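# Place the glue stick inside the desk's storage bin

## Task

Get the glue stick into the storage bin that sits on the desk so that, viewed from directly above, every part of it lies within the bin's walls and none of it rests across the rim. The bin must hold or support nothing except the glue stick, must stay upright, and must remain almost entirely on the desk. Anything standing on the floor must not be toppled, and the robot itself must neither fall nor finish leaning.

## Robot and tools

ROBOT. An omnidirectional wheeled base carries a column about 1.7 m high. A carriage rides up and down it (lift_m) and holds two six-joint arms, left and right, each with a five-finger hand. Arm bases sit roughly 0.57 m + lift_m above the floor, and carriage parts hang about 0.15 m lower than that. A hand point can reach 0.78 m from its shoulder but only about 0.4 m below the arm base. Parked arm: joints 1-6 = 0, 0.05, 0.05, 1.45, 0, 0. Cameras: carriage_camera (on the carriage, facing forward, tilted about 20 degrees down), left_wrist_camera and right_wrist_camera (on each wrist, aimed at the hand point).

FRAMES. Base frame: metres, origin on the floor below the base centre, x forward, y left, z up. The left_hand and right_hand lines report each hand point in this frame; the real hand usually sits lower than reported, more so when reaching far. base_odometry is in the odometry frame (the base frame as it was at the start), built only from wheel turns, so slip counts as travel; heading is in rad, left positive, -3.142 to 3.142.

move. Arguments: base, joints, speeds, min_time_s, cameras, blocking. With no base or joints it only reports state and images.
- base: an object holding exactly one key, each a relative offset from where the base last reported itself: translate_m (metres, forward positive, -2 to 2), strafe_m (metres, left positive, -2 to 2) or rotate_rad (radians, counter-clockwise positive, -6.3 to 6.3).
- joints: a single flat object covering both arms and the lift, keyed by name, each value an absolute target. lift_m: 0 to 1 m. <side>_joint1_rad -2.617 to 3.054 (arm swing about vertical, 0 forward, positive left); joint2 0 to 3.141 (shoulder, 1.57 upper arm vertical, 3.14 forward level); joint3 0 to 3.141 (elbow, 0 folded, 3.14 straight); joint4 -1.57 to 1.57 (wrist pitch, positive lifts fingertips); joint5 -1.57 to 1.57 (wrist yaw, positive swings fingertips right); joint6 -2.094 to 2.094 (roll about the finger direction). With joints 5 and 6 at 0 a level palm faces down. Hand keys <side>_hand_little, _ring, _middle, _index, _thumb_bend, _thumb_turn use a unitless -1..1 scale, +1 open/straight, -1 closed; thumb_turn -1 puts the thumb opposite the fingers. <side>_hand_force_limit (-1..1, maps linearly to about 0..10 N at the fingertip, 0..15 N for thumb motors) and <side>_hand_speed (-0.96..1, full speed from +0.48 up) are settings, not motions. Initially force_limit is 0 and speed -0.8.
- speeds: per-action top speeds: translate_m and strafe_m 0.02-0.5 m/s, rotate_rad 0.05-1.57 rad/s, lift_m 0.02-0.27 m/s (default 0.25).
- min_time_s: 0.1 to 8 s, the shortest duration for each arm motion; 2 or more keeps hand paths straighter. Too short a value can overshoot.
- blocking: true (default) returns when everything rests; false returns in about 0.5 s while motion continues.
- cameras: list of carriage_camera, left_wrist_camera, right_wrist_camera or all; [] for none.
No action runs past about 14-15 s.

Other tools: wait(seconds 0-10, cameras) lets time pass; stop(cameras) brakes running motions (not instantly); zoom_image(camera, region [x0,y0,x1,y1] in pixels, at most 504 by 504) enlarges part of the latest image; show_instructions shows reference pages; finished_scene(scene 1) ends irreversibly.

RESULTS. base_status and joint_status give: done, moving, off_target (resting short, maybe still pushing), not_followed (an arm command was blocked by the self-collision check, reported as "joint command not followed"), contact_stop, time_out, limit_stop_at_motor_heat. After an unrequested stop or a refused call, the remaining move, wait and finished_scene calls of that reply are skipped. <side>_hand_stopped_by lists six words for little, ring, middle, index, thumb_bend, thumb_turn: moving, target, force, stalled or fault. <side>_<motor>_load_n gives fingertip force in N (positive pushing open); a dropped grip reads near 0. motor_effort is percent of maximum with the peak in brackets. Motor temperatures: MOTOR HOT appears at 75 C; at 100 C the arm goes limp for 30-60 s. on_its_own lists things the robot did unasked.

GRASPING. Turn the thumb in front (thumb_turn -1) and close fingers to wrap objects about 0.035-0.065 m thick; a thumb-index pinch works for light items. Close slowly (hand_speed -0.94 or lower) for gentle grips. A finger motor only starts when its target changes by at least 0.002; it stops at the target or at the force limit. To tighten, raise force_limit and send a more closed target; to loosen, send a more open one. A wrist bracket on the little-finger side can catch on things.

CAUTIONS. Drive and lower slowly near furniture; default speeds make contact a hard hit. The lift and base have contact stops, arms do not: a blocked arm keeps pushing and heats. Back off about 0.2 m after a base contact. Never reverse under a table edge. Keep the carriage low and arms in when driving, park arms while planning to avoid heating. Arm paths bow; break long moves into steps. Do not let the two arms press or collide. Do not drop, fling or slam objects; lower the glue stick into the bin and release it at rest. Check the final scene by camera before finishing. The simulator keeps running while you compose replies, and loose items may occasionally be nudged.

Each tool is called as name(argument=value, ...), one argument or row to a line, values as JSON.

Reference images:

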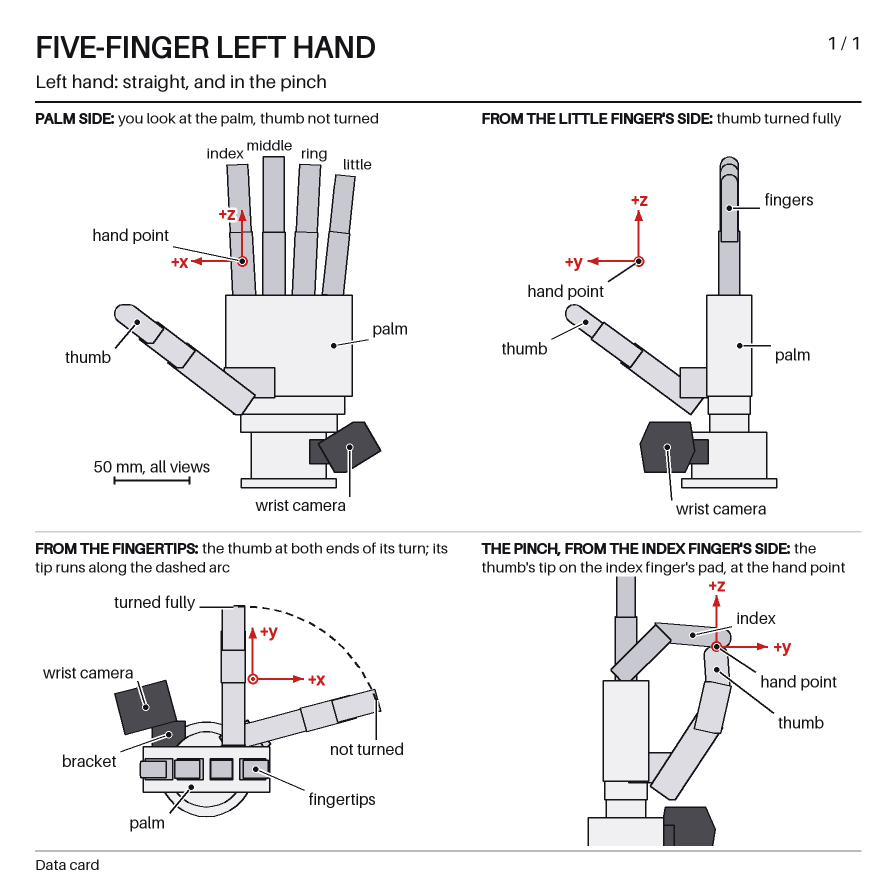

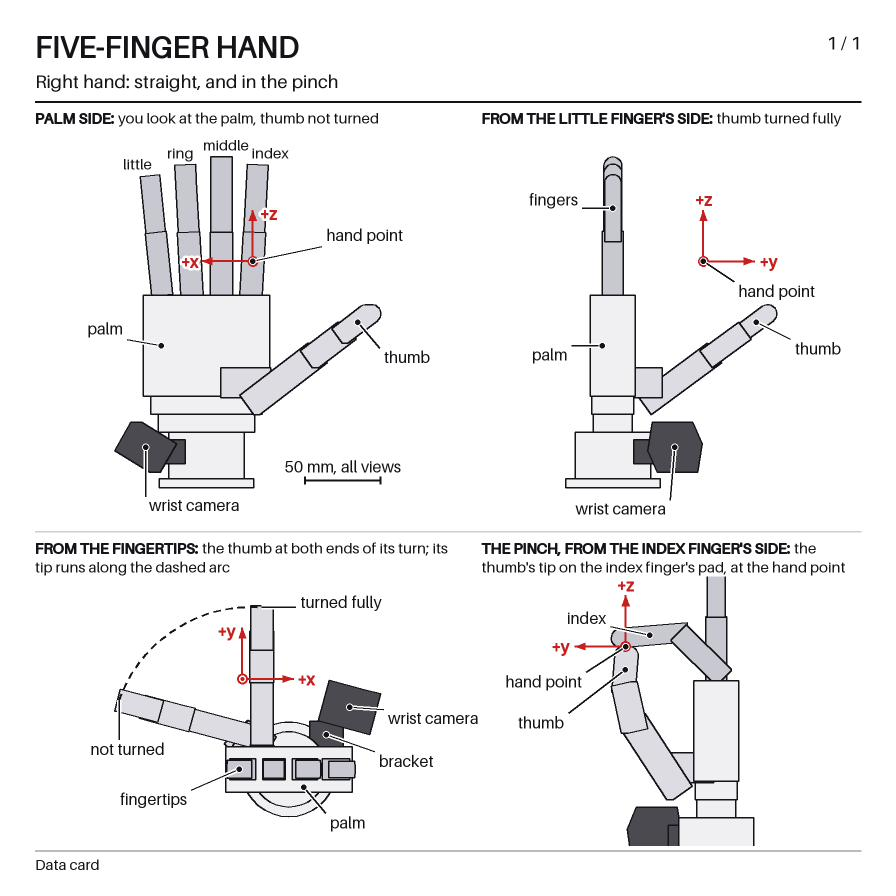

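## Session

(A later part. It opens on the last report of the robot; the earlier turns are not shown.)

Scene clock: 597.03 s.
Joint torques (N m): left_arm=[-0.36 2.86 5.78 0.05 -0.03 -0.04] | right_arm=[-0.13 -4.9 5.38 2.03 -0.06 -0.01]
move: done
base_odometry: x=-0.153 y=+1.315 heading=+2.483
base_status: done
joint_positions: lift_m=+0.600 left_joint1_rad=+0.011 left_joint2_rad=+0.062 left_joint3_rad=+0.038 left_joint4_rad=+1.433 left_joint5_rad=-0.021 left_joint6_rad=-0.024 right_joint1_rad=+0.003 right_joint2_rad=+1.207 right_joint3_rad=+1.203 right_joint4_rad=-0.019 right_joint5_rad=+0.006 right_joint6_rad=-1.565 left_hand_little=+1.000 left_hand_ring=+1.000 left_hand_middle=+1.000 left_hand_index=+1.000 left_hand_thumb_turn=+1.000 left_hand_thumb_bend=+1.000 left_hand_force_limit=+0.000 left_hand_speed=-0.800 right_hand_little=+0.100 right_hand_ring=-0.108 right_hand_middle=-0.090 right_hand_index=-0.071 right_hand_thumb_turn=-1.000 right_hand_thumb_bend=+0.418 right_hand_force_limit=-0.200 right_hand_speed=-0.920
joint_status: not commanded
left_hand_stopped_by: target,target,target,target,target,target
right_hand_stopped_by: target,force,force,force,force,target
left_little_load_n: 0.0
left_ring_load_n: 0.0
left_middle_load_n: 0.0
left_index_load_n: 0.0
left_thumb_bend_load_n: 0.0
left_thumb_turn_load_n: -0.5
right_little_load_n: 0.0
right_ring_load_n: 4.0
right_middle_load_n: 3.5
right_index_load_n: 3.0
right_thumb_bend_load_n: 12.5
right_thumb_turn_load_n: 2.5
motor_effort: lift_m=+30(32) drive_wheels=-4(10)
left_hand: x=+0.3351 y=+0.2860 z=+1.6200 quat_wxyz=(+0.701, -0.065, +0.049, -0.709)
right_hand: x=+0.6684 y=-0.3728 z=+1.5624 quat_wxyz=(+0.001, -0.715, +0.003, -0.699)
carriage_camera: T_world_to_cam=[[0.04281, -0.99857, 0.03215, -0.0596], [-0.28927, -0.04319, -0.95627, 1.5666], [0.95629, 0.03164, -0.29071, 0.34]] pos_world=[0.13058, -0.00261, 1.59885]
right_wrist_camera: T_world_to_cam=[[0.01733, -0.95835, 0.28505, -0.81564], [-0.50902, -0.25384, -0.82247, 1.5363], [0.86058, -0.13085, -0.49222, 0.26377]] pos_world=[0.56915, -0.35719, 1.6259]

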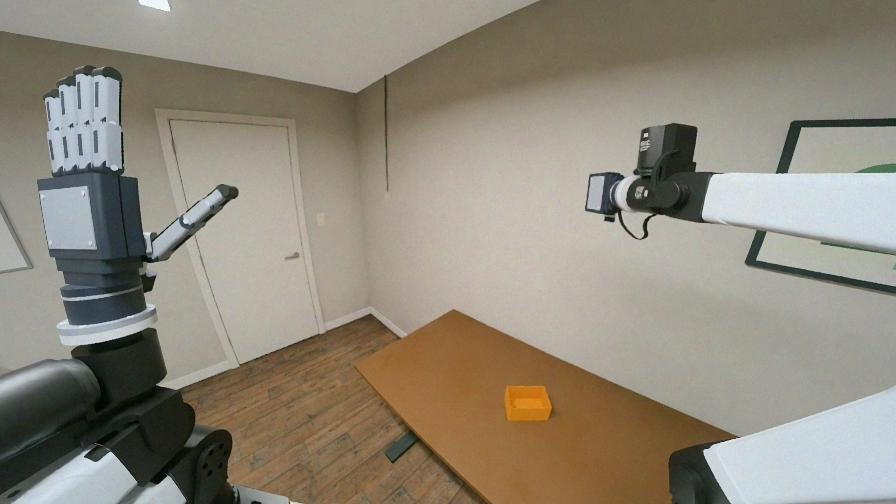

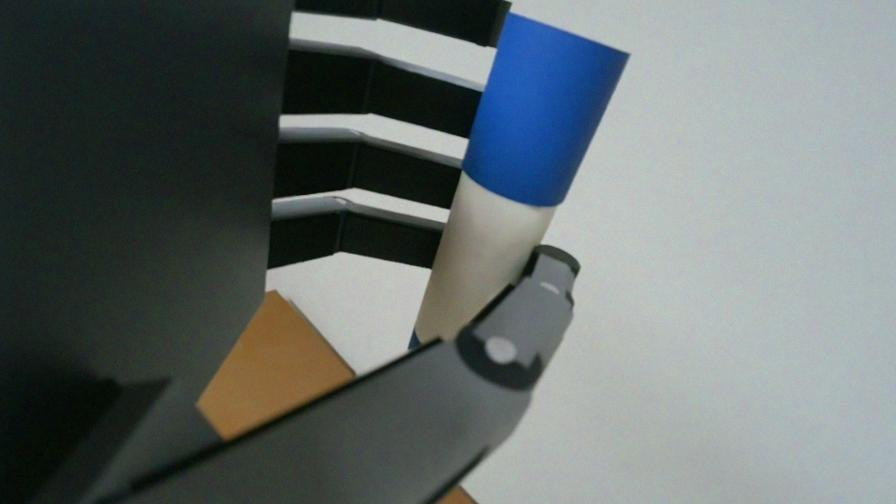

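move(
  joints={"lift_m": 0.55, "right_joint1_rad": -0.05, "right_joint5_rad": 0.0, "right_joint2_rad": 2.555, "right_joint3_rad": 1.548, "right_joint4_rad": 0.134, "right_joint6_rad": 0.0},
  min_time_s=4,
  cameras=["carriage_camera", "right_wrist_camera"],
)

zoom_image(
  camera="carriage_camera",
  region=[450, 300, 610, 440],
)

Scene clock: 616.90 s.
Joint torques (N m): left_arm=[-0.38 2.86 5.78 0.06 -0.02 -0.04] | right_arm=[-0.54 -12.42 6.28 1.46 -0.02 0.18]
move: done
base_odometry: x=-0.153 y=+1.315 heading=+2.483
base_status: not commanded
joint_positions: lift_m=+0.550 left_joint1_rad=+0.011 left_joint2_rad=+0.062 left_joint3_rad=+0.038 left_joint4_rad=+1.433 left_joint5_rad=-0.021 left_joint6_rad=-0.024 right_joint1_rad=-0.042 right_joint2_rad=+2.551 right_joint3_rad=+1.517 right_joint4_rad=+0.113 right_joint5_rad=+0.006 right_joint6_rad=-0.009 left_hand_little=+1.000 left_hand_ring=+1.000 left_hand_middle=+1.000 left_hand_index=+1.000 left_hand_thumb_turn=+1.000 left_hand_thumb_bend=+1.000 left_hand_force_limit=+0.000 left_hand_speed=-0.800 right_hand_little=+0.100 right_hand_ring=-0.108 right_hand_middle=-0.090 right_hand_index=-0.071 right_hand_thumb_turn=-1.000 right_hand_thumb_bend=+0.418 right_hand_force_limit=-0.200 right_hand_speed=-0.920
joint_status: all done
left_hand_stopped_by: target,target,target,target,target,target
right_hand_stopped_by: target,force,force,force,force,target
left_little_load_n: 0.0
left_ring_load_n: 0.0
left_middle_load_n: 0.0
left_index_load_n: 0.0
left_thumb_bend_load_n: 0.0
left_thumb_turn_load_n: -0.5
right_little_load_n: 0.0
right_ring_load_n: 4.5
right_middle_load_n: 3.5
right_index_load_n: 3.5
right_thumb_bend_load_n: 12.5
right_thumb_turn_load_n: 2.5
motor_effort: lift_m=+25(28) drive_wheels=-3(3)
left_hand: x=+0.3351 y=+0.2860 z=+1.5705 quat_wxyz=(+0.701, -0.065, +0.049, -0.709)
right_hand: x=+0.7614 y=-0.3061 z=+0.9615 quat_wxyz=(+0.218, -0.658, +0.682, -0.234)
carriage_camera: T_world_to_cam=[[0.04281, -0.99857, 0.03215, -0.05801], [-0.28927, -0.04319, -0.95627, 1.51917], [0.95629, 0.03164, -0.29071, 0.32558]] pos_world=[0.13058, -0.00261, 1.54925]
right_wrist_camera: T_world_to_cam=[[-0.76385, -0.26787, -0.58718, 1.06276], [-0.47118, 0.85319, 0.22374, 0.41041], [0.44104, 0.44757, -0.77792, 0.66791]] pos_world=[0.71059, -0.36442, 1.05179]

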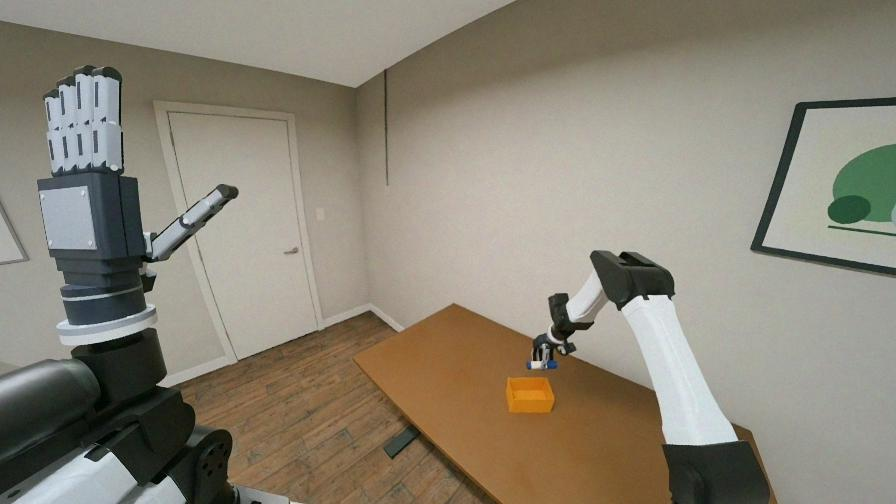

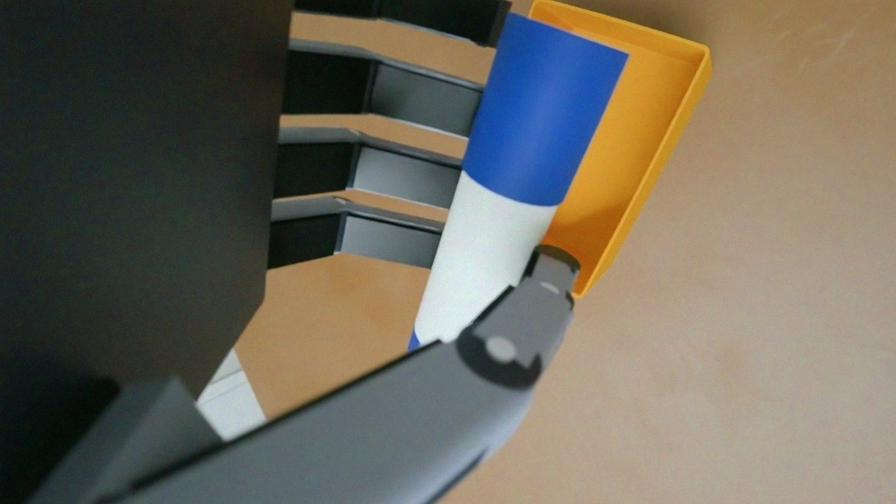

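Scaled by 3.150 from the camera's image (finer frame: 1280x720).

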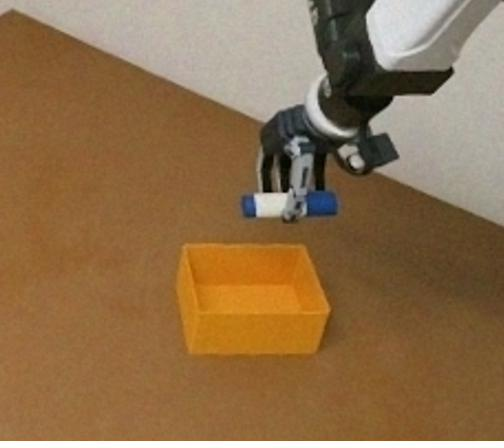

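move(
  joints={"right_joint2_rad": 2.595, "right_joint3_rad": 1.638, "right_joint4_rad": 0.084},
  min_time_s=1.5,
)

move(
  joints={"lift_m": 0.47},
  speeds={"lift_m": 0.1},
  cameras=["carriage_camera", "right_wrist_camera"],
)

zoom_image(
  camera="carriage_camera",
  region=[480, 320, 600, 420],
)

Scene clock: 641.40 s.
Joint torques (N m): left_arm=[-0.38 2.81 5.79 0.05 -0.02 -0.04] | right_arm=[-0.58 -12.72 6.52 1.29 -0.03 0.19]
move: done
base_odometry: x=-0.153 y=+1.315 heading=+2.483
base_status: not commanded
joint_positions: lift_m=+0.550 left_joint1_rad=+0.011 left_joint2_rad=+0.062 left_joint3_rad=+0.038 left_joint4_rad=+1.433 left_joint5_rad=-0.021 left_joint6_rad=-0.024 right_joint1_rad=-0.042 right_joint2_rad=+2.590 right_joint3_rad=+1.607 right_joint4_rad=+0.085 right_joint5_rad=+0.006 right_joint6_rad=-0.008 left_hand_little=+1.000 left_hand_ring=+1.000 left_hand_middle=+1.000 left_hand_index=+1.000 left_hand_thumb_turn=+1.000 left_hand_thumb_bend=+1.000 left_hand_force_limit=+0.000 left_hand_speed=-0.800 right_hand_little=+0.100 right_hand_ring=-0.108 right_hand_middle=-0.090 right_hand_index=-0.071 right_hand_thumb_turn=-1.000 right_hand_thumb_bend=+0.418 right_hand_force_limit=-0.200 right_hand_speed=-0.920
joint_status: all done
left_hand_stopped_by: target,target,target,target,target,target
right_hand_stopped_by: target,force,force,force,force,target
left_little_load_n: 0.0
left_ring_load_n: 0.0
left_middle_load_n: 0.0
left_index_load_n: 0.0
left_thumb_bend_load_n: 0.0
left_thumb_turn_load_n: 0.0
right_little_load_n: 0.0
right_ring_load_n: 4.5
right_middle_load_n: 3.5
right_index_load_n: 3.5
right_thumb_bend_load_n: 12.5
right_thumb_turn_load_n: 2.5
motor_effort: lift_m=+26(26) drive_wheels=-3(3)
left_hand: x=+0.3351 y=+0.2860 z=+1.5705 quat_wxyz=(+0.701, -0.065, +0.049, -0.709)
right_hand: x=+0.7812 y=-0.3069 z=+0.9645 quat_wxyz=(+0.225, -0.655, +0.679, -0.241)
pictures: none

Scene clock: 642.60 s.
Joint torques (N m): left_arm=[-0.36 2.85 5.72 0.05 -0.01 -0.03] | right_arm=[-0.55 -13.57 6.08 1.39 -0.02 0.18]
move: done
base_odometry: x=-0.153 y=+1.315 heading=+2.483
base_status: not commanded
joint_positions: lift_m=+0.470 left_joint1_rad=+0.011 left_joint2_rad=+0.062 left_joint3_rad=+0.038 left_joint4_rad=+1.433 left_joint5_rad=-0.021 left_joint6_rad=-0.024 right_joint1_rad=-0.042 right_joint2_rad=+2.599 right_joint3_rad=+1.614 right_joint4_rad=+0.075 right_joint5_rad=+0.006 right_joint6_rad=-0.008 left_hand_little=+1.000 left_hand_ring=+1.000 left_hand_middle=+1.000 left_hand_index=+1.000 left_hand_thumb_turn=+1.000 left_hand_thumb_bend=+1.000 left_hand_force_limit=+0.000 left_hand_speed=-0.800 right_hand_little=+0.100 right_hand_ring=-0.108 right_hand_middle=-0.090 right_hand_index=-0.071 right_hand_thumb_turn=-1.000 right_hand_thumb_bend=+0.418 right_hand_force_limit=-0.200 right_hand_speed=-0.920
joint_status: all done
left_hand_stopped_by: target,target,target,target,target,target
right_hand_stopped_by: target,force,force,force,force,target
left_little_load_n: 0.0
left_ring_load_n: 0.0
left_middle_load_n: 0.0
left_index_load_n: 0.0
left_thumb_bend_load_n: 0.0
left_thumb_turn_load_n: 0.0
right_little_load_n: 0.0
right_ring_load_n: 4.5
right_middle_load_n: 4.0
right_index_load_n: 3.5
right_thumb_bend_load_n: 12.5
right_thumb_turn_load_n: 2.5
motor_effort: lift_m=+26(29) drive_wheels=-3(3)
left_hand: x=+0.3352 y=+0.2860 z=+1.4904 quat_wxyz=(+0.701, -0.065, +0.049, -0.709)
right_hand: x=+0.7793 y=-0.3068 z=+0.8806 quat_wxyz=(+0.222, -0.657, +0.681, -0.237)
carriage_camera: T_world_to_cam=[[0.04281, -0.99857, 0.03215, -0.05544], [-0.28927, -0.04319, -0.95627, 1.44266], [0.95629, 0.03164, -0.29071, 0.30233]] pos_world=[0.13058, -0.00261, 1.46925]
right_wrist_camera: T_world_to_cam=[[-0.758, -0.26698, -0.59511, 1.03138], [-0.47266, 0.85357, 0.21911, 0.44291], [0.44946, 0.44737, -0.7732, 0.58657]] pos_world=[0.7275, -0.36511, 0.97026]

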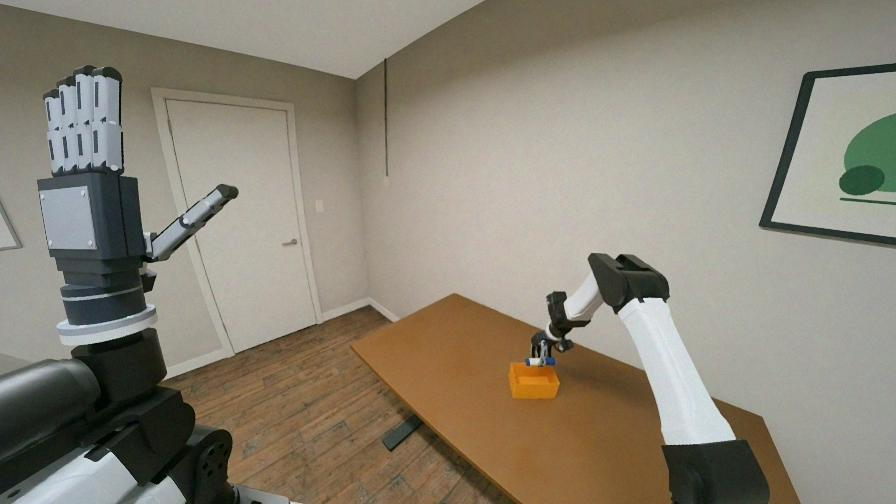

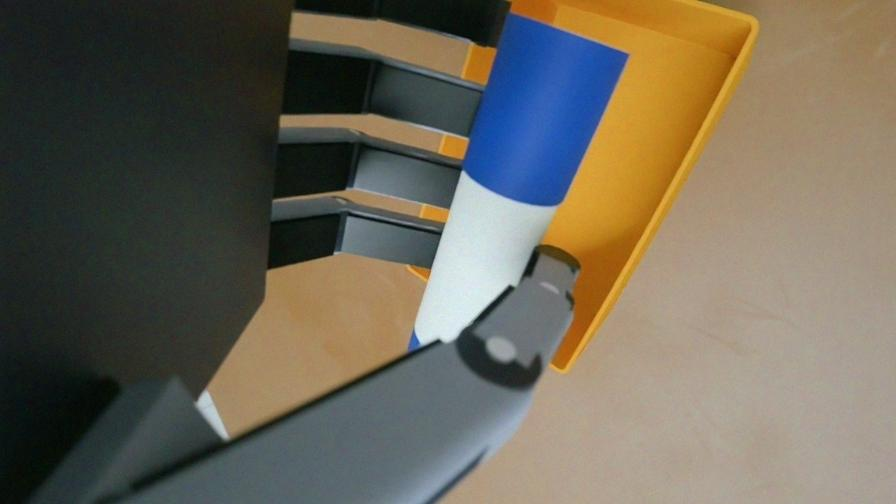

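Scaled by 4.200 from the camera's image (finer frame: 1280x720).

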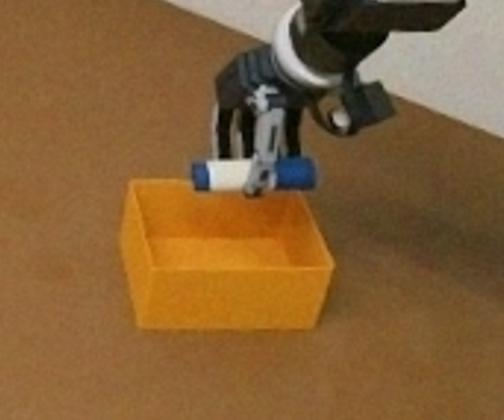

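move(
  joints={"right_joint2_rad": 2.631, "right_joint3_rad": 1.719, "right_joint4_rad": 0.039},
  min_time_s=1.5,
)

move(
  joints={"lift_m": 0.425},
  speeds={"lift_m": 0.06},
  cameras=["carriage_camera", "right_wrist_camera"],
)

zoom_image(
  camera="carriage_camera",
  region=[480, 310, 600, 410],
)

Scene clock: 673.00 s.
Joint torques (N m): left_arm=[-0.38 2.86 5.81 0.05 -0.02 -0.05] | right_arm=[-0.54 -13.07 6.72 1.31 -0.03 0.19]
Motor temperatures (°C): left_arm=[27 31 45 29 29 26] | right_arm=[28 53 40 39 31 27]
move: done
base_odometry: x=-0.153 y=+1.315 heading=+2.483
base_status: not commanded
joint_positions: lift_m=+0.470 left_joint1_rad=+0.011 left_joint2_rad=+0.062 left_joint3_rad=+0.038 left_joint4_rad=+1.433 left_joint5_rad=-0.021 left_joint6_rad=-0.024 right_joint1_rad=-0.042 right_joint2_rad=+2.626 right_joint3_rad=+1.687 right_joint4_rad=+0.040 right_joint5_rad=+0.006 right_joint6_rad=-0.008 left_hand_little=+1.000 left_hand_ring=+1.000 left_hand_middle=+1.000 left_hand_index=+1.000 left_hand_thumb_turn=+1.000 left_hand_thumb_bend=+1.000 left_hand_force_limit=+0.000 left_hand_speed=-0.800 right_hand_little=+0.100 right_hand_ring=-0.108 right_hand_middle=-0.090 right_hand_index=-0.071 right_hand_thumb_turn=-1.000 right_hand_thumb_bend=+0.418 right_hand_force_limit=-0.200 right_hand_speed=-0.920
joint_status: all done
left_hand_stopped_by: target,target,target,target,target,target
right_hand_stopped_by: target,force,force,force,force,target
left_little_load_n: 0.0
left_ring_load_n: 0.0
left_middle_load_n: 0.0
left_index_load_n: 0.0
left_thumb_bend_load_n: 0.0
left_thumb_turn_load_n: 0.0
right_little_load_n: 0.0
right_ring_load_n: 4.5
right_middle_load_n: 3.5
right_index_load_n: 3.0
right_thumb_bend_load_n: 12.5
right_thumb_turn_load_n: 2.5
motor_effort: lift_m=+26(27) drive_wheels=-3(3)
left_hand: x=+0.3352 y=+0.2860 z=+1.4904 quat_wxyz=(+0.701, -0.065, +0.049, -0.709)
right_hand: x=+0.7930 y=-0.3074 z=+0.8843 quat_wxyz=(+0.225, -0.655, +0.680, -0.241)
pictures: none

Scene clock: 674.10 s.
Joint torques (N m): left_arm=[-0.39 2.89 5.86 0.06 -0.03 -0.04] | right_arm=[-0.54 -13.64 6.38 1.37 -0.02 0.19]
move: done
base_odometry: x=-0.153 y=+1.315 heading=+2.483
base_status: not commanded
joint_positions: lift_m=+0.425 left_joint1_rad=+0.011 left_joint2_rad=+0.062 left_joint3_rad=+0.038 left_joint4_rad=+1.433 left_joint5_rad=-0.021 left_joint6_rad=-0.024 right_joint1_rad=-0.042 right_joint2_rad=+2.632 right_joint3_rad=+1.691 right_joint4_rad=+0.034 right_joint5_rad=+0.006 right_joint6_rad=-0.008 left_hand_little=+1.000 left_hand_ring=+1.000 left_hand_middle=+1.000 left_hand_index=+1.000 left_hand_thumb_turn=+1.000 left_hand_thumb_bend=+1.000 left_hand_force_limit=+0.000 left_hand_speed=-0.800 right_hand_little=+0.100 right_hand_ring=-0.108 right_hand_middle=-0.090 right_hand_index=-0.071 right_hand_thumb_turn=-1.000 right_hand_thumb_bend=+0.418 right_hand_force_limit=-0.200 right_hand_speed=-0.920
joint_status: all done
left_hand_stopped_by: target,target,target,target,target,target
right_hand_stopped_by: target,force,force,force,force,target
left_little_load_n: 0.0
left_ring_load_n: 0.0
left_middle_load_n: 0.0
left_index_load_n: 0.0
left_thumb_bend_load_n: 0.0
left_thumb_turn_load_n: 0.0
right_little_load_n: 0.0
right_ring_load_n: 4.5
right_middle_load_n: 3.5
right_index_load_n: 3.0
right_thumb_bend_load_n: 12.5
right_thumb_turn_load_n: 2.5
motor_effort: lift_m=+25(31) drive_wheels=-3(3)
left_hand: x=+0.3352 y=+0.2860 z=+1.4455 quat_wxyz=(+0.701, -0.065, +0.049, -0.709)
right_hand: x=+0.7918 y=-0.3073 z=+0.8370 quat_wxyz=(+0.223, -0.656, +0.680, -0.238)
carriage_camera: T_world_to_cam=[[0.04281, -0.99857, 0.03215, -0.05399], [-0.28927, -0.04319, -0.95627, 1.39973], [0.95629, 0.03164, -0.29071, 0.28927]] pos_world=[0.13058, -0.00261, 1.42435]
right_wrist_camera: T_world_to_cam=[[-0.75614, -0.26712, -0.59741, 1.01519], [-0.47337, 0.85359, 0.21749, 0.46072], [0.45185, 0.44725, -0.77188, 0.54449]] pos_world=[0.7397, -0.36562, 0.92656]

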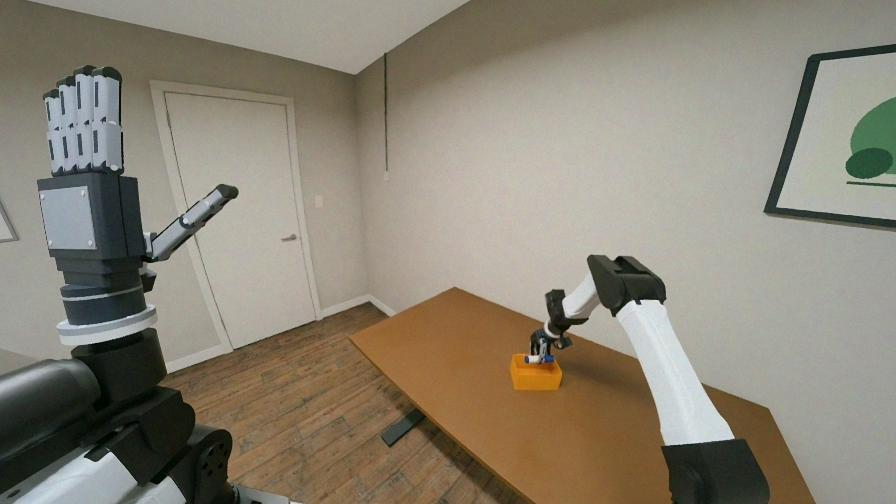

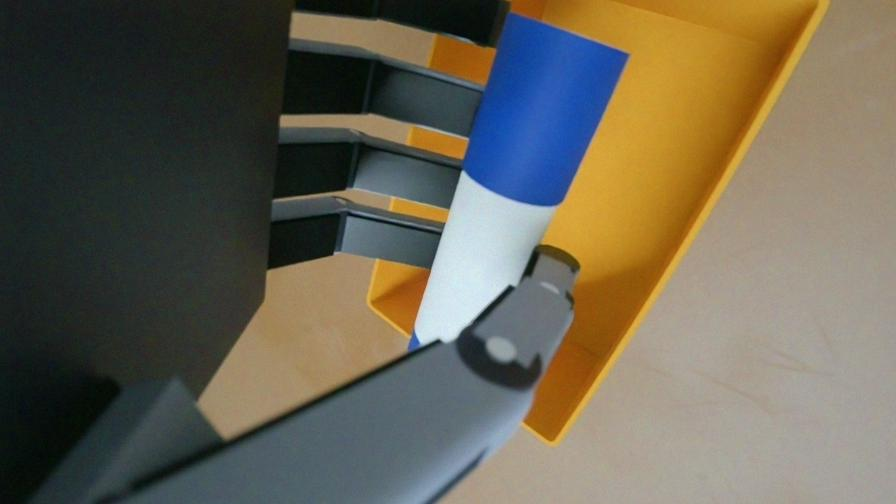

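Scaled by 4.200 from the camera's image (finer frame: 1280x720).

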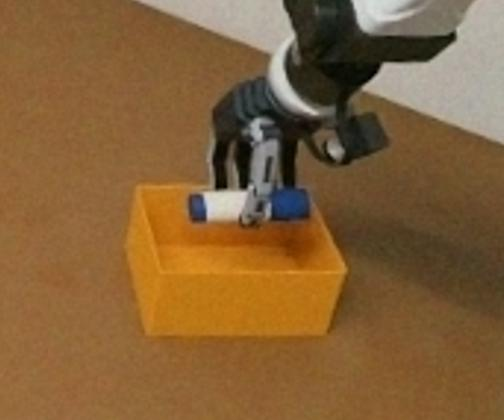

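move(
  joints={"lift_m": 0.39},
  speeds={"lift_m": 0.04},
  cameras=["carriage_camera", "right_wrist_camera"],
)

zoom_image(
  camera="carriage_camera",
  region=[490, 310, 590, 400],
)

Scene clock: 689.90 s.
Joint torques (N m): left_arm=[-0.35 2.85 5.81 0.06 -0.03 -0.04] | right_arm=[-0.58 -13.72 6.22 1.36 -0.02 0.18]
Motor temperatures (°C): left_arm=[27 31 45 29 29 26] | right_arm=[28 55 41 38 31 27]
move: done
base_odometry: x=-0.153 y=+1.315 heading=+2.483
base_status: not commanded
joint_positions: lift_m=+0.390 left_joint1_rad=+0.011 left_joint2_rad=+0.062 left_joint3_rad=+0.038 left_joint4_rad=+1.433 left_joint5_rad=-0.021 left_joint6_rad=-0.024 right_joint1_rad=-0.042 right_joint2_rad=+2.633 right_joint3_rad=+1.693 right_joint4_rad=+0.031 right_joint5_rad=+0.006 right_joint6_rad=-0.008 left_hand_little=+1.000 left_hand_ring=+1.000 left_hand_middle=+1.000 left_hand_index=+1.000 left_hand_thumb_turn=+1.000 left_hand_thumb_bend=+1.000 left_hand_force_limit=+0.000 left_hand_speed=-0.800 right_hand_little=+0.100 right_hand_ring=-0.108 right_hand_middle=-0.090 right_hand_index=-0.071 right_hand_thumb_turn=-1.000 right_hand_thumb_bend=+0.418 right_hand_force_limit=-0.200 right_hand_speed=-0.920
joint_status: all done
left_hand_stopped_by: target,target,target,target,target,target
right_hand_stopped_by: target,force,force,force,force,target
left_little_load_n: 0.0
left_ring_load_n: 0.0
left_middle_load_n: 0.0
left_index_load_n: 0.0
left_thumb_bend_load_n: 0.0
left_thumb_turn_load_n: 0.0
right_little_load_n: 0.0
right_ring_load_n: 4.0
right_middle_load_n: 3.5
right_index_load_n: 3.0
right_thumb_bend_load_n: 12.5
right_thumb_turn_load_n: 2.5
motor_effort: lift_m=+24(28) drive_wheels=-3(3)
left_hand: x=+0.3352 y=+0.2860 z=+1.4105 quat_wxyz=(+0.701, -0.065, +0.049, -0.709)
right_hand: x=+0.7915 y=-0.3073 z=+0.8016 quat_wxyz=(+0.222, -0.657, +0.681, -0.237)
carriage_camera: T_world_to_cam=[[0.04281, -0.99857, 0.03215, -0.05287], [-0.28927, -0.04319, -0.95627, 1.36626], [0.95629, 0.03164, -0.29071, 0.2791]] pos_world=[0.13058, -0.00261, 1.38935]
right_wrist_camera: T_world_to_cam=[[-0.75732, -0.26698, -0.59597, 0.99374], [-0.47291, 0.85357, 0.21856, 0.46709], [0.45035, 0.44736, -0.77269, 0.5191]] pos_world=[0.7397, -0.36561, 0.89126]

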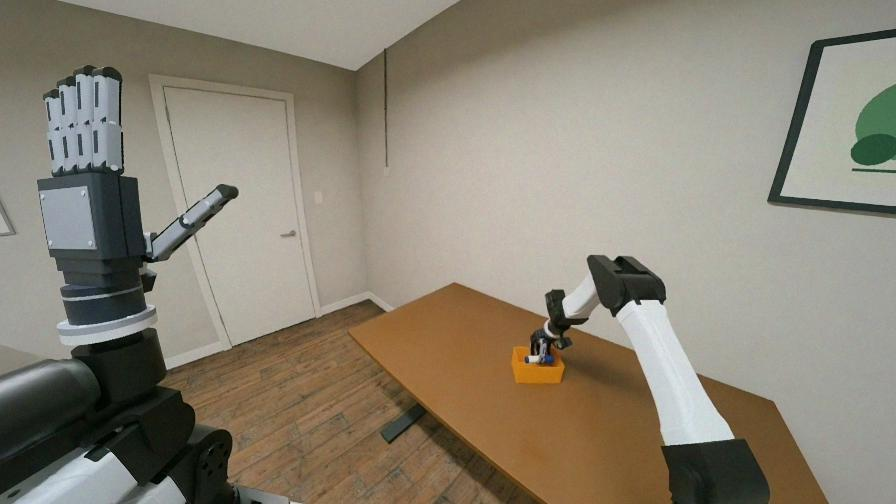

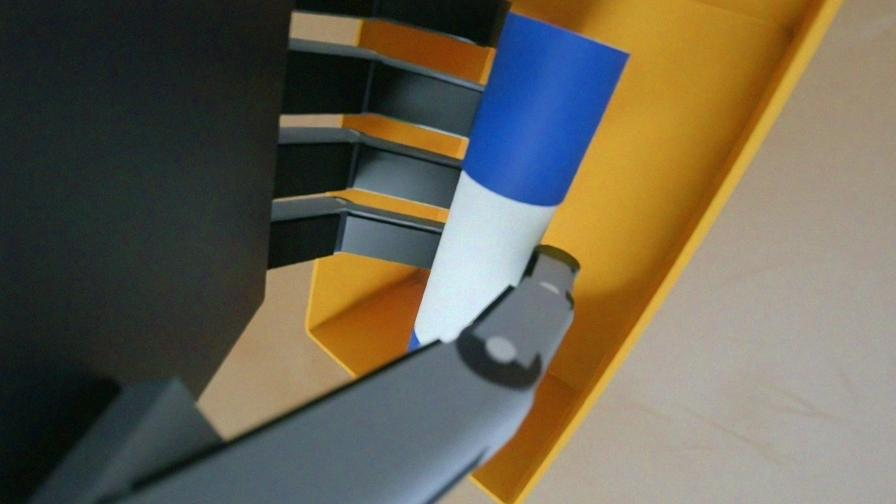

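Scaled by 5.040 from the camera's image (finer frame: 1280x720).

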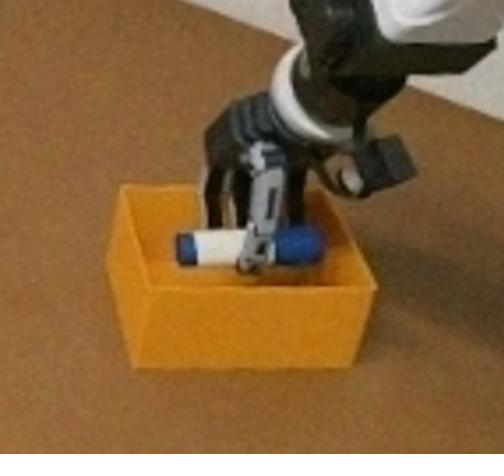

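move(
  joints={"right_hand_speed": -0.5, "right_hand_index": 0.2, "right_hand_middle": 0.2, "right_hand_ring": 0.2, "right_hand_little": 0.2},
  cameras=["carriage_camera", "right_wrist_camera"],
)

zoom_image(
  camera="carriage_camera",
  region=[490, 310, 590, 400],
)

Scene clock: 705.93 s.
Joint torques (N m): left_arm=[-0.35 2.86 5.83 0.06 -0.02 -0.04] | right_arm=[-0.54 -13.71 6.3 1.39 -0.03 0.18]
Motor temperatures (°C): left_arm=[27 31 45 29 29 26] | right_arm=[28 56 40 38 30 27]
move: done
base_odometry: x=-0.153 y=+1.315 heading=+2.483
base_status: not commanded
joint_positions: lift_m=+0.390 left_joint1_rad=+0.011 left_joint2_rad=+0.062 left_joint3_rad=+0.038 left_joint4_rad=+1.433 left_joint5_rad=-0.021 left_joint6_rad=-0.024 right_joint1_rad=-0.042 right_joint2_rad=+2.633 right_joint3_rad=+1.693 right_joint4_rad=+0.031 right_joint5_rad=+0.006 right_joint6_rad=-0.007 left_hand_little=+1.000 left_hand_ring=+1.000 left_hand_middle=+1.000 left_hand_index=+1.000 left_hand_thumb_turn=+1.000 left_hand_thumb_bend=+1.000 left_hand_force_limit=+0.000 left_hand_speed=-0.800 right_hand_little=+0.200 right_hand_ring=+0.200 right_hand_middle=+0.200 right_hand_index=+0.200 right_hand_thumb_turn=-1.000 right_hand_thumb_bend=+0.416 right_hand_force_limit=-0.200 right_hand_speed=-0.500
joint_status: all done
left_hand_stopped_by: target,target,target,target,target,target
right_hand_stopped_by: target,target,target,target,force,target
left_little_load_n: 0.0
left_ring_load_n: 0.0
left_middle_load_n: 0.0
left_index_load_n: 0.0
left_thumb_bend_load_n: 0.0
left_thumb_turn_load_n: 0.0
right_little_load_n: 0.5
right_ring_load_n: 0.0
right_middle_load_n: 0.0
right_index_load_n: 0.0
right_thumb_bend_load_n: 0.0
right_thumb_turn_load_n: 0.0
motor_effort: lift_m=+24(26) drive_wheels=-3(3)
left_hand: x=+0.3352 y=+0.2860 z=+1.4105 quat_wxyz=(+0.701, -0.065, +0.049, -0.709)
right_hand: x=+0.7915 y=-0.3073 z=+0.8016 quat_wxyz=(+0.222, -0.656, +0.681, -0.237)
carriage_camera: T_world_to_cam=[[0.04281, -0.99857, 0.03215, -0.05287], [-0.28927, -0.04319, -0.95627, 1.36626], [0.95629, 0.03164, -0.29071, 0.2791]] pos_world=[0.13058, -0.00261, 1.38935]
right_wrist_camera: T_world_to_cam=[[-0.7574, -0.26667, -0.59601, 0.99387], [-0.47268, 0.85366, 0.21872, 0.46676], [0.45047, 0.44738, -0.77261, 0.519]] pos_world=[0.7396, -0.36561, 0.89126]

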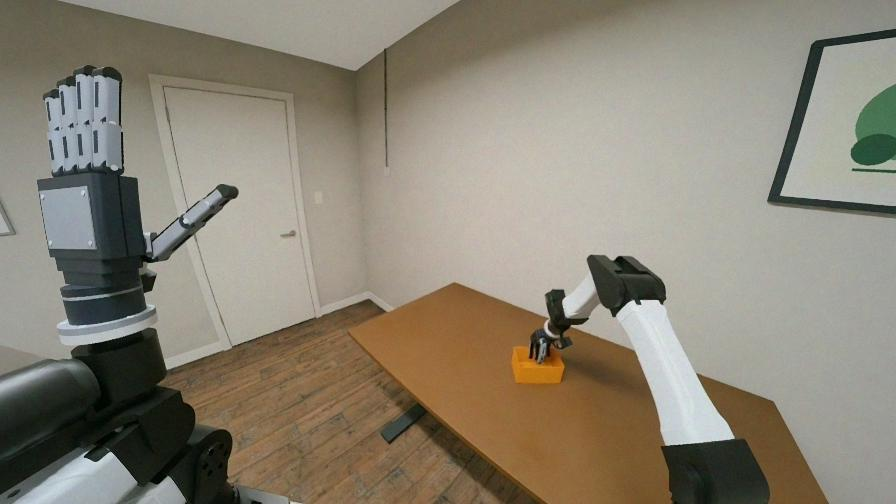

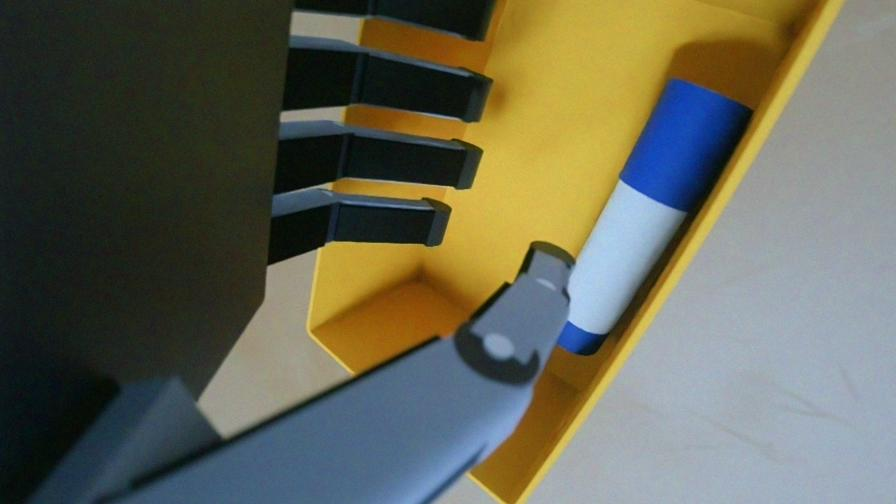

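Scaled by 5.040 from the camera's image (finer frame: 1280x720).

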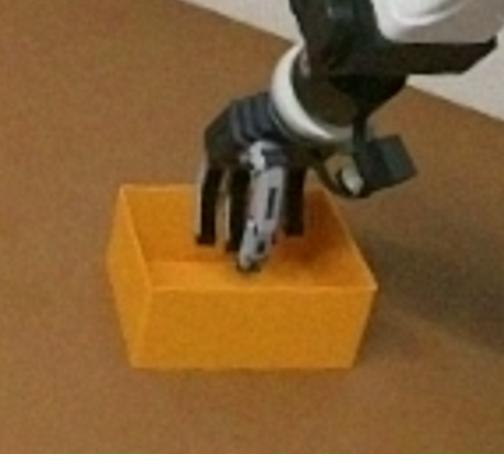

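move(
  joints={"lift_m": 0.45},
  speeds={"lift_m": 0.05},
  cameras=["carriage_camera", "right_wrist_camera"],
)

Scene clock: 716.50 s.
Joint torques (N m): left_arm=[-0.36 2.86 5.7 0.04 -0.02 -0.04] | right_arm=[-0.57 -13.79 6.09 1.37 -0.02 0.18]
Motor temperatures (°C): left_arm=[27 31 45 29 29 26] | right_arm=[28 57 40 38 30 27]
move: done
base_odometry: x=-0.153 y=+1.315 heading=+2.483
base_status: not commanded
joint_positions: lift_m=+0.450 left_joint1_rad=+0.011 left_joint2_rad=+0.062 left_joint3_rad=+0.038 left_joint4_rad=+1.433 left_joint5_rad=-0.021 left_joint6_rad=-0.024 right_joint1_rad=-0.042 right_joint2_rad=+2.634 right_joint3_rad=+1.695 right_joint4_rad=+0.033 right_joint5_rad=+0.006 right_joint6_rad=-0.007 left_hand_little=+1.000 left_hand_ring=+1.000 left_hand_middle=+1.000 left_hand_index=+1.000 left_hand_thumb_turn=+1.000 left_hand_thumb_bend=+1.000 left_hand_force_limit=+0.000 left_hand_speed=-0.800 right_hand_little=+0.200 right_hand_ring=+0.200 right_hand_middle=+0.200 right_hand_index=+0.200 right_hand_thumb_turn=-1.000 right_hand_thumb_bend=+0.416 right_hand_force_limit=-0.200 right_hand_speed=-0.500
joint_status: all done
left_hand_stopped_by: target,target,target,target,target,target
right_hand_stopped_by: target,target,target,target,force,target
left_little_load_n: 0.0
left_ring_load_n: 0.0
left_middle_load_n: 0.0
left_index_load_n: 0.0
left_thumb_bend_load_n: 0.0
left_thumb_turn_load_n: 0.0
right_little_load_n: 0.0
right_ring_load_n: 0.0
right_middle_load_n: 0.0
right_index_load_n: 0.5
right_thumb_bend_load_n: 0.0
right_thumb_turn_load_n: 0.0
motor_effort: lift_m=+31(38) drive_wheels=-3(3)
left_hand: x=+0.3352 y=+0.2860 z=+1.4700 quat_wxyz=(+0.701, -0.065, +0.049, -0.709)
right_hand: x=+0.7926 y=-0.3073 z=+0.8615 quat_wxyz=(+0.223, -0.656, +0.680, -0.238)
carriage_camera: T_world_to_cam=[[0.04281, -0.99857, 0.03215, -0.05478], [-0.28927, -0.04319, -0.95627, 1.42316], [0.95629, 0.03164, -0.29071, 0.2964]] pos_world=[0.13058, -0.00261, 1.44885]
right_wrist_camera: T_world_to_cam=[[-0.75554, -0.26673, -0.59835, 1.03088], [-0.47335, 0.85369, 0.21714, 0.4561], [0.45289, 0.44729, -0.77125, 0.56164]] pos_world=[0.7404, -0.36561, 0.95095]

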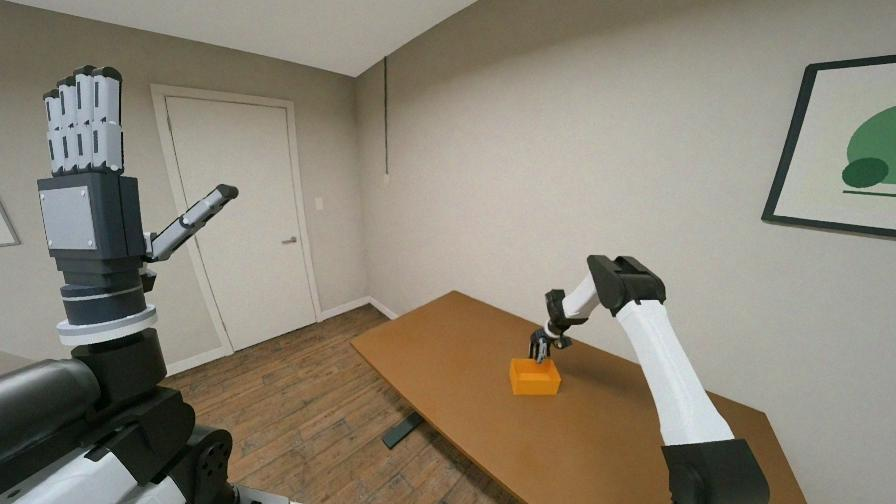

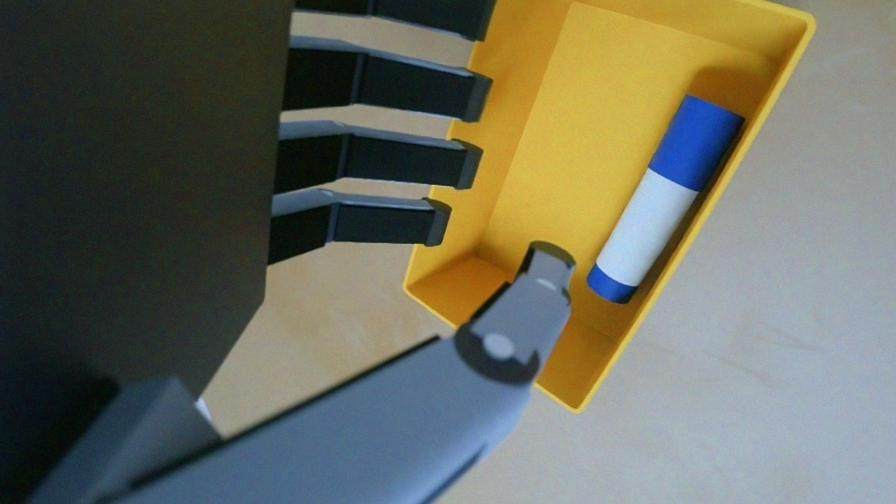

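move(
  joints={"lift_m": 0.62},
  speeds={"lift_m": 0.12},
  cameras=["carriage_camera"],
)

zoom_image(
  camera="carriage_camera",
  region=[440, 320, 620, 460],
)

move(
  base={"translate_m": -0.35},
  speeds={"translate_m": 0.15},
  cameras=["carriage_camera", "right_wrist_camera"],
)

Scene clock: 728.90 s.
Joint torques (N m): left_arm=[-0.34 2.92 5.81 0.06 -0.03 -0.04] | right_arm=[-0.58 -14.15 5.9 1.35 -0.02 0.18]
Motor temperatures (°C): left_arm=[27 31 46 29 29 26] | right_arm=[28 56 40 37 30 27]
move: done
base_odometry: x=-0.153 y=+1.315 heading=+2.483
base_status: not commanded
joint_positions: lift_m=+0.620 left_joint1_rad=+0.011 left_joint2_rad=+0.062 left_joint3_rad=+0.038 left_joint4_rad=+1.433 left_joint5_rad=-0.021 left_joint6_rad=-0.024 right_joint1_rad=-0.042 right_joint2_rad=+2.637 right_joint3_rad=+1.697 right_joint4_rad=+0.034 right_joint5_rad=+0.006 right_joint6_rad=-0.007 left_hand_little=+1.000 left_hand_ring=+1.000 left_hand_middle=+1.000 left_hand_index=+1.000 left_hand_thumb_turn=+1.000 left_hand_thumb_bend=+1.000 left_hand_force_limit=+0.000 left_hand_speed=-0.800 right_hand_little=+0.200 right_hand_ring=+0.200 right_hand_middle=+0.200 right_hand_index=+0.200 right_hand_thumb_turn=-1.000 right_hand_thumb_bend=+0.416 right_hand_force_limit=-0.200 right_hand_speed=-0.500
joint_status: all done
left_hand_stopped_by: target,target,target,target,target,target
right_hand_stopped_by: target,target,target,target,force,target
left_little_load_n: 0.0
left_ring_load_n: 0.0
left_middle_load_n: 0.0
left_index_load_n: 0.0
left_thumb_bend_load_n: 0.0
left_thumb_turn_load_n: 0.0
right_little_load_n: 0.0
right_ring_load_n: 0.0
right_middle_load_n: 0.0
right_index_load_n: 0.0
right_thumb_bend_load_n: 0.0
right_thumb_turn_load_n: 0.0
motor_effort: lift_m=+31(39) drive_wheels=-3(3)
left_hand: x=+0.3352 y=+0.2860 z=+1.6400 quat_wxyz=(+0.701, -0.065, +0.049, -0.709)
right_hand: x=+0.7925 y=-0.3073 z=+1.0302 quat_wxyz=(+0.223, -0.656, +0.681, -0.238)
carriage_camera: T_world_to_cam=[[0.04281, -0.99857, 0.03215, -0.06025], [-0.28927, -0.04319, -0.95627, 1.58572], [0.95629, 0.03164, -0.29071, 0.34581]] pos_world=[0.13058, -0.00261, 1.61885]

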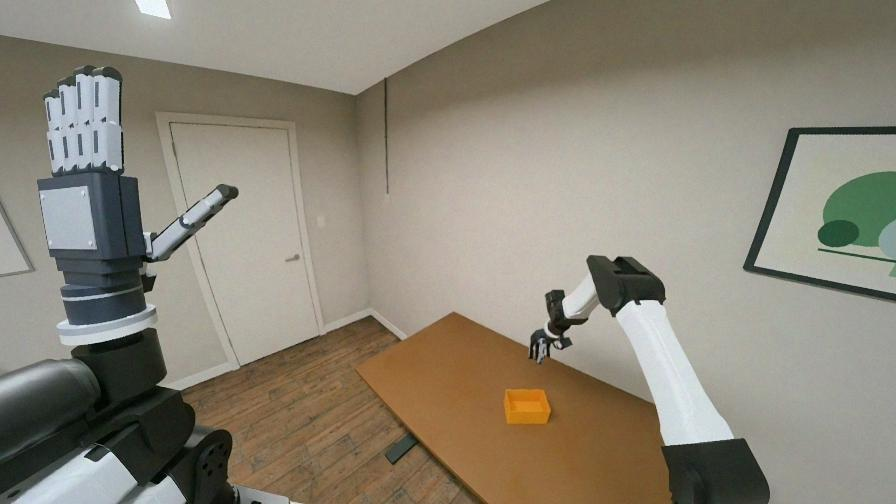

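Scaled by 2.800 from the camera's image (finer frame: 1280x720).

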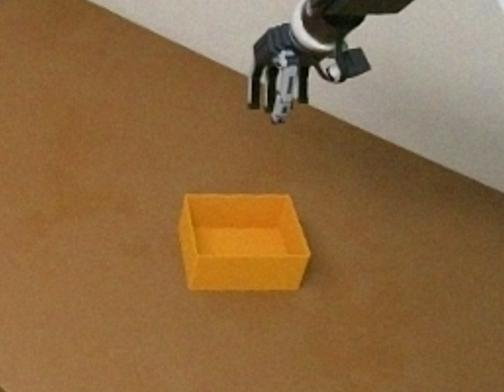

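Scene clock: 732.23 s.
Joint torques (N m): left_arm=[-0.39 2.85 5.78 0.06 -0.02 -0.04] | right_arm=[-0.54 -14.22 5.94 1.33 -0.02 0.19]
Motor temperatures (°C): left_arm=[27 31 46 29 29 26] | right_arm=[28 57 40 38 30 27]
move: done
base_odometry: x=+0.124 y=+1.101 heading=+2.483
base_status: done
joint_positions: lift_m=+0.620 left_joint1_rad=+0.011 left_joint2_rad=+0.062 left_joint3_rad=+0.038 left_joint4_rad=+1.432 left_joint5_rad=-0.021 left_joint6_rad=-0.024 right_joint1_rad=-0.042 right_joint2_rad=+2.637 right_joint3_rad=+1.697 right_joint4_rad=+0.035 right_joint5_rad=+0.006 right_joint6_rad=-0.007 left_hand_little=+1.000 left_hand_ring=+1.000 left_hand_middle=+1.000 left_hand_index=+1.000 left_hand_thumb_turn=+1.000 left_hand_thumb_bend=+1.000 left_hand_force_limit=+0.000 left_hand_speed=-0.800 right_hand_little=+0.200 right_hand_ring=+0.200 right_hand_middle=+0.200 right_hand_index=+0.200 right_hand_thumb_turn=-1.000 right_hand_thumb_bend=+0.416 right_hand_force_limit=-0.200 right_hand_speed=-0.500
joint_status: not commanded
left_hand_stopped_by: target,target,target,target,target,target
right_hand_stopped_by: target,target,target,target,force,target
left_little_load_n: 0.0
left_ring_load_n: 0.0
left_middle_load_n: 0.0
left_index_load_n: 0.0
left_thumb_bend_load_n: 0.0
left_thumb_turn_load_n: 0.0
right_little_load_n: 0.0
right_ring_load_n: 0.0
right_middle_load_n: 0.0
right_index_load_n: 0.0
right_thumb_bend_load_n: 0.0
right_thumb_turn_load_n: 0.0
motor_effort: lift_m=+30(32) drive_wheels=-3(8)
left_hand: x=+0.3355 y=+0.2860 z=+1.6399 quat_wxyz=(+0.701, -0.066, +0.049, -0.709)
right_hand: x=+0.7928 y=-0.3073 z=+1.0304 quat_wxyz=(+0.223, -0.656, +0.680, -0.238)
carriage_camera: T_world_to_cam=[[0.04281, -0.99857, 0.03215, -0.06025], [-0.28927, -0.04319, -0.95627, 1.58572], [0.95629, 0.03164, -0.29071, 0.34581]] pos_world=[0.13058, -0.00261, 1.61885]
right_wrist_camera: T_world_to_cam=[[-0.75554, -0.26673, -0.59835, 1.13216], [-0.47335, 0.85369, 0.21714, 0.41956], [0.45289, 0.44729, -0.77125, 0.69177]] pos_world=[0.7407, -0.36561, 1.11985]

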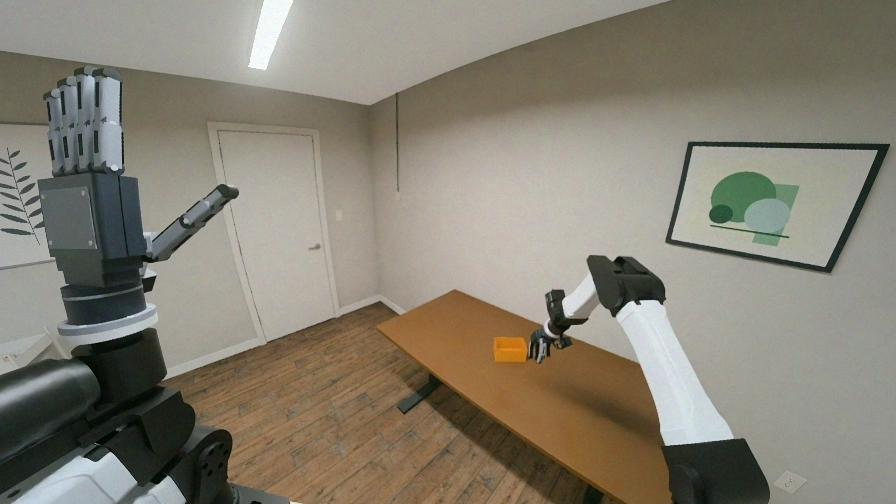

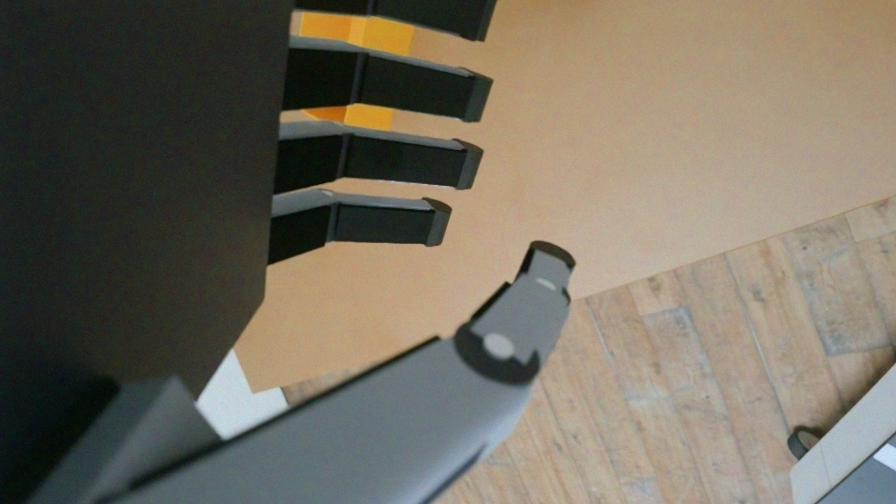

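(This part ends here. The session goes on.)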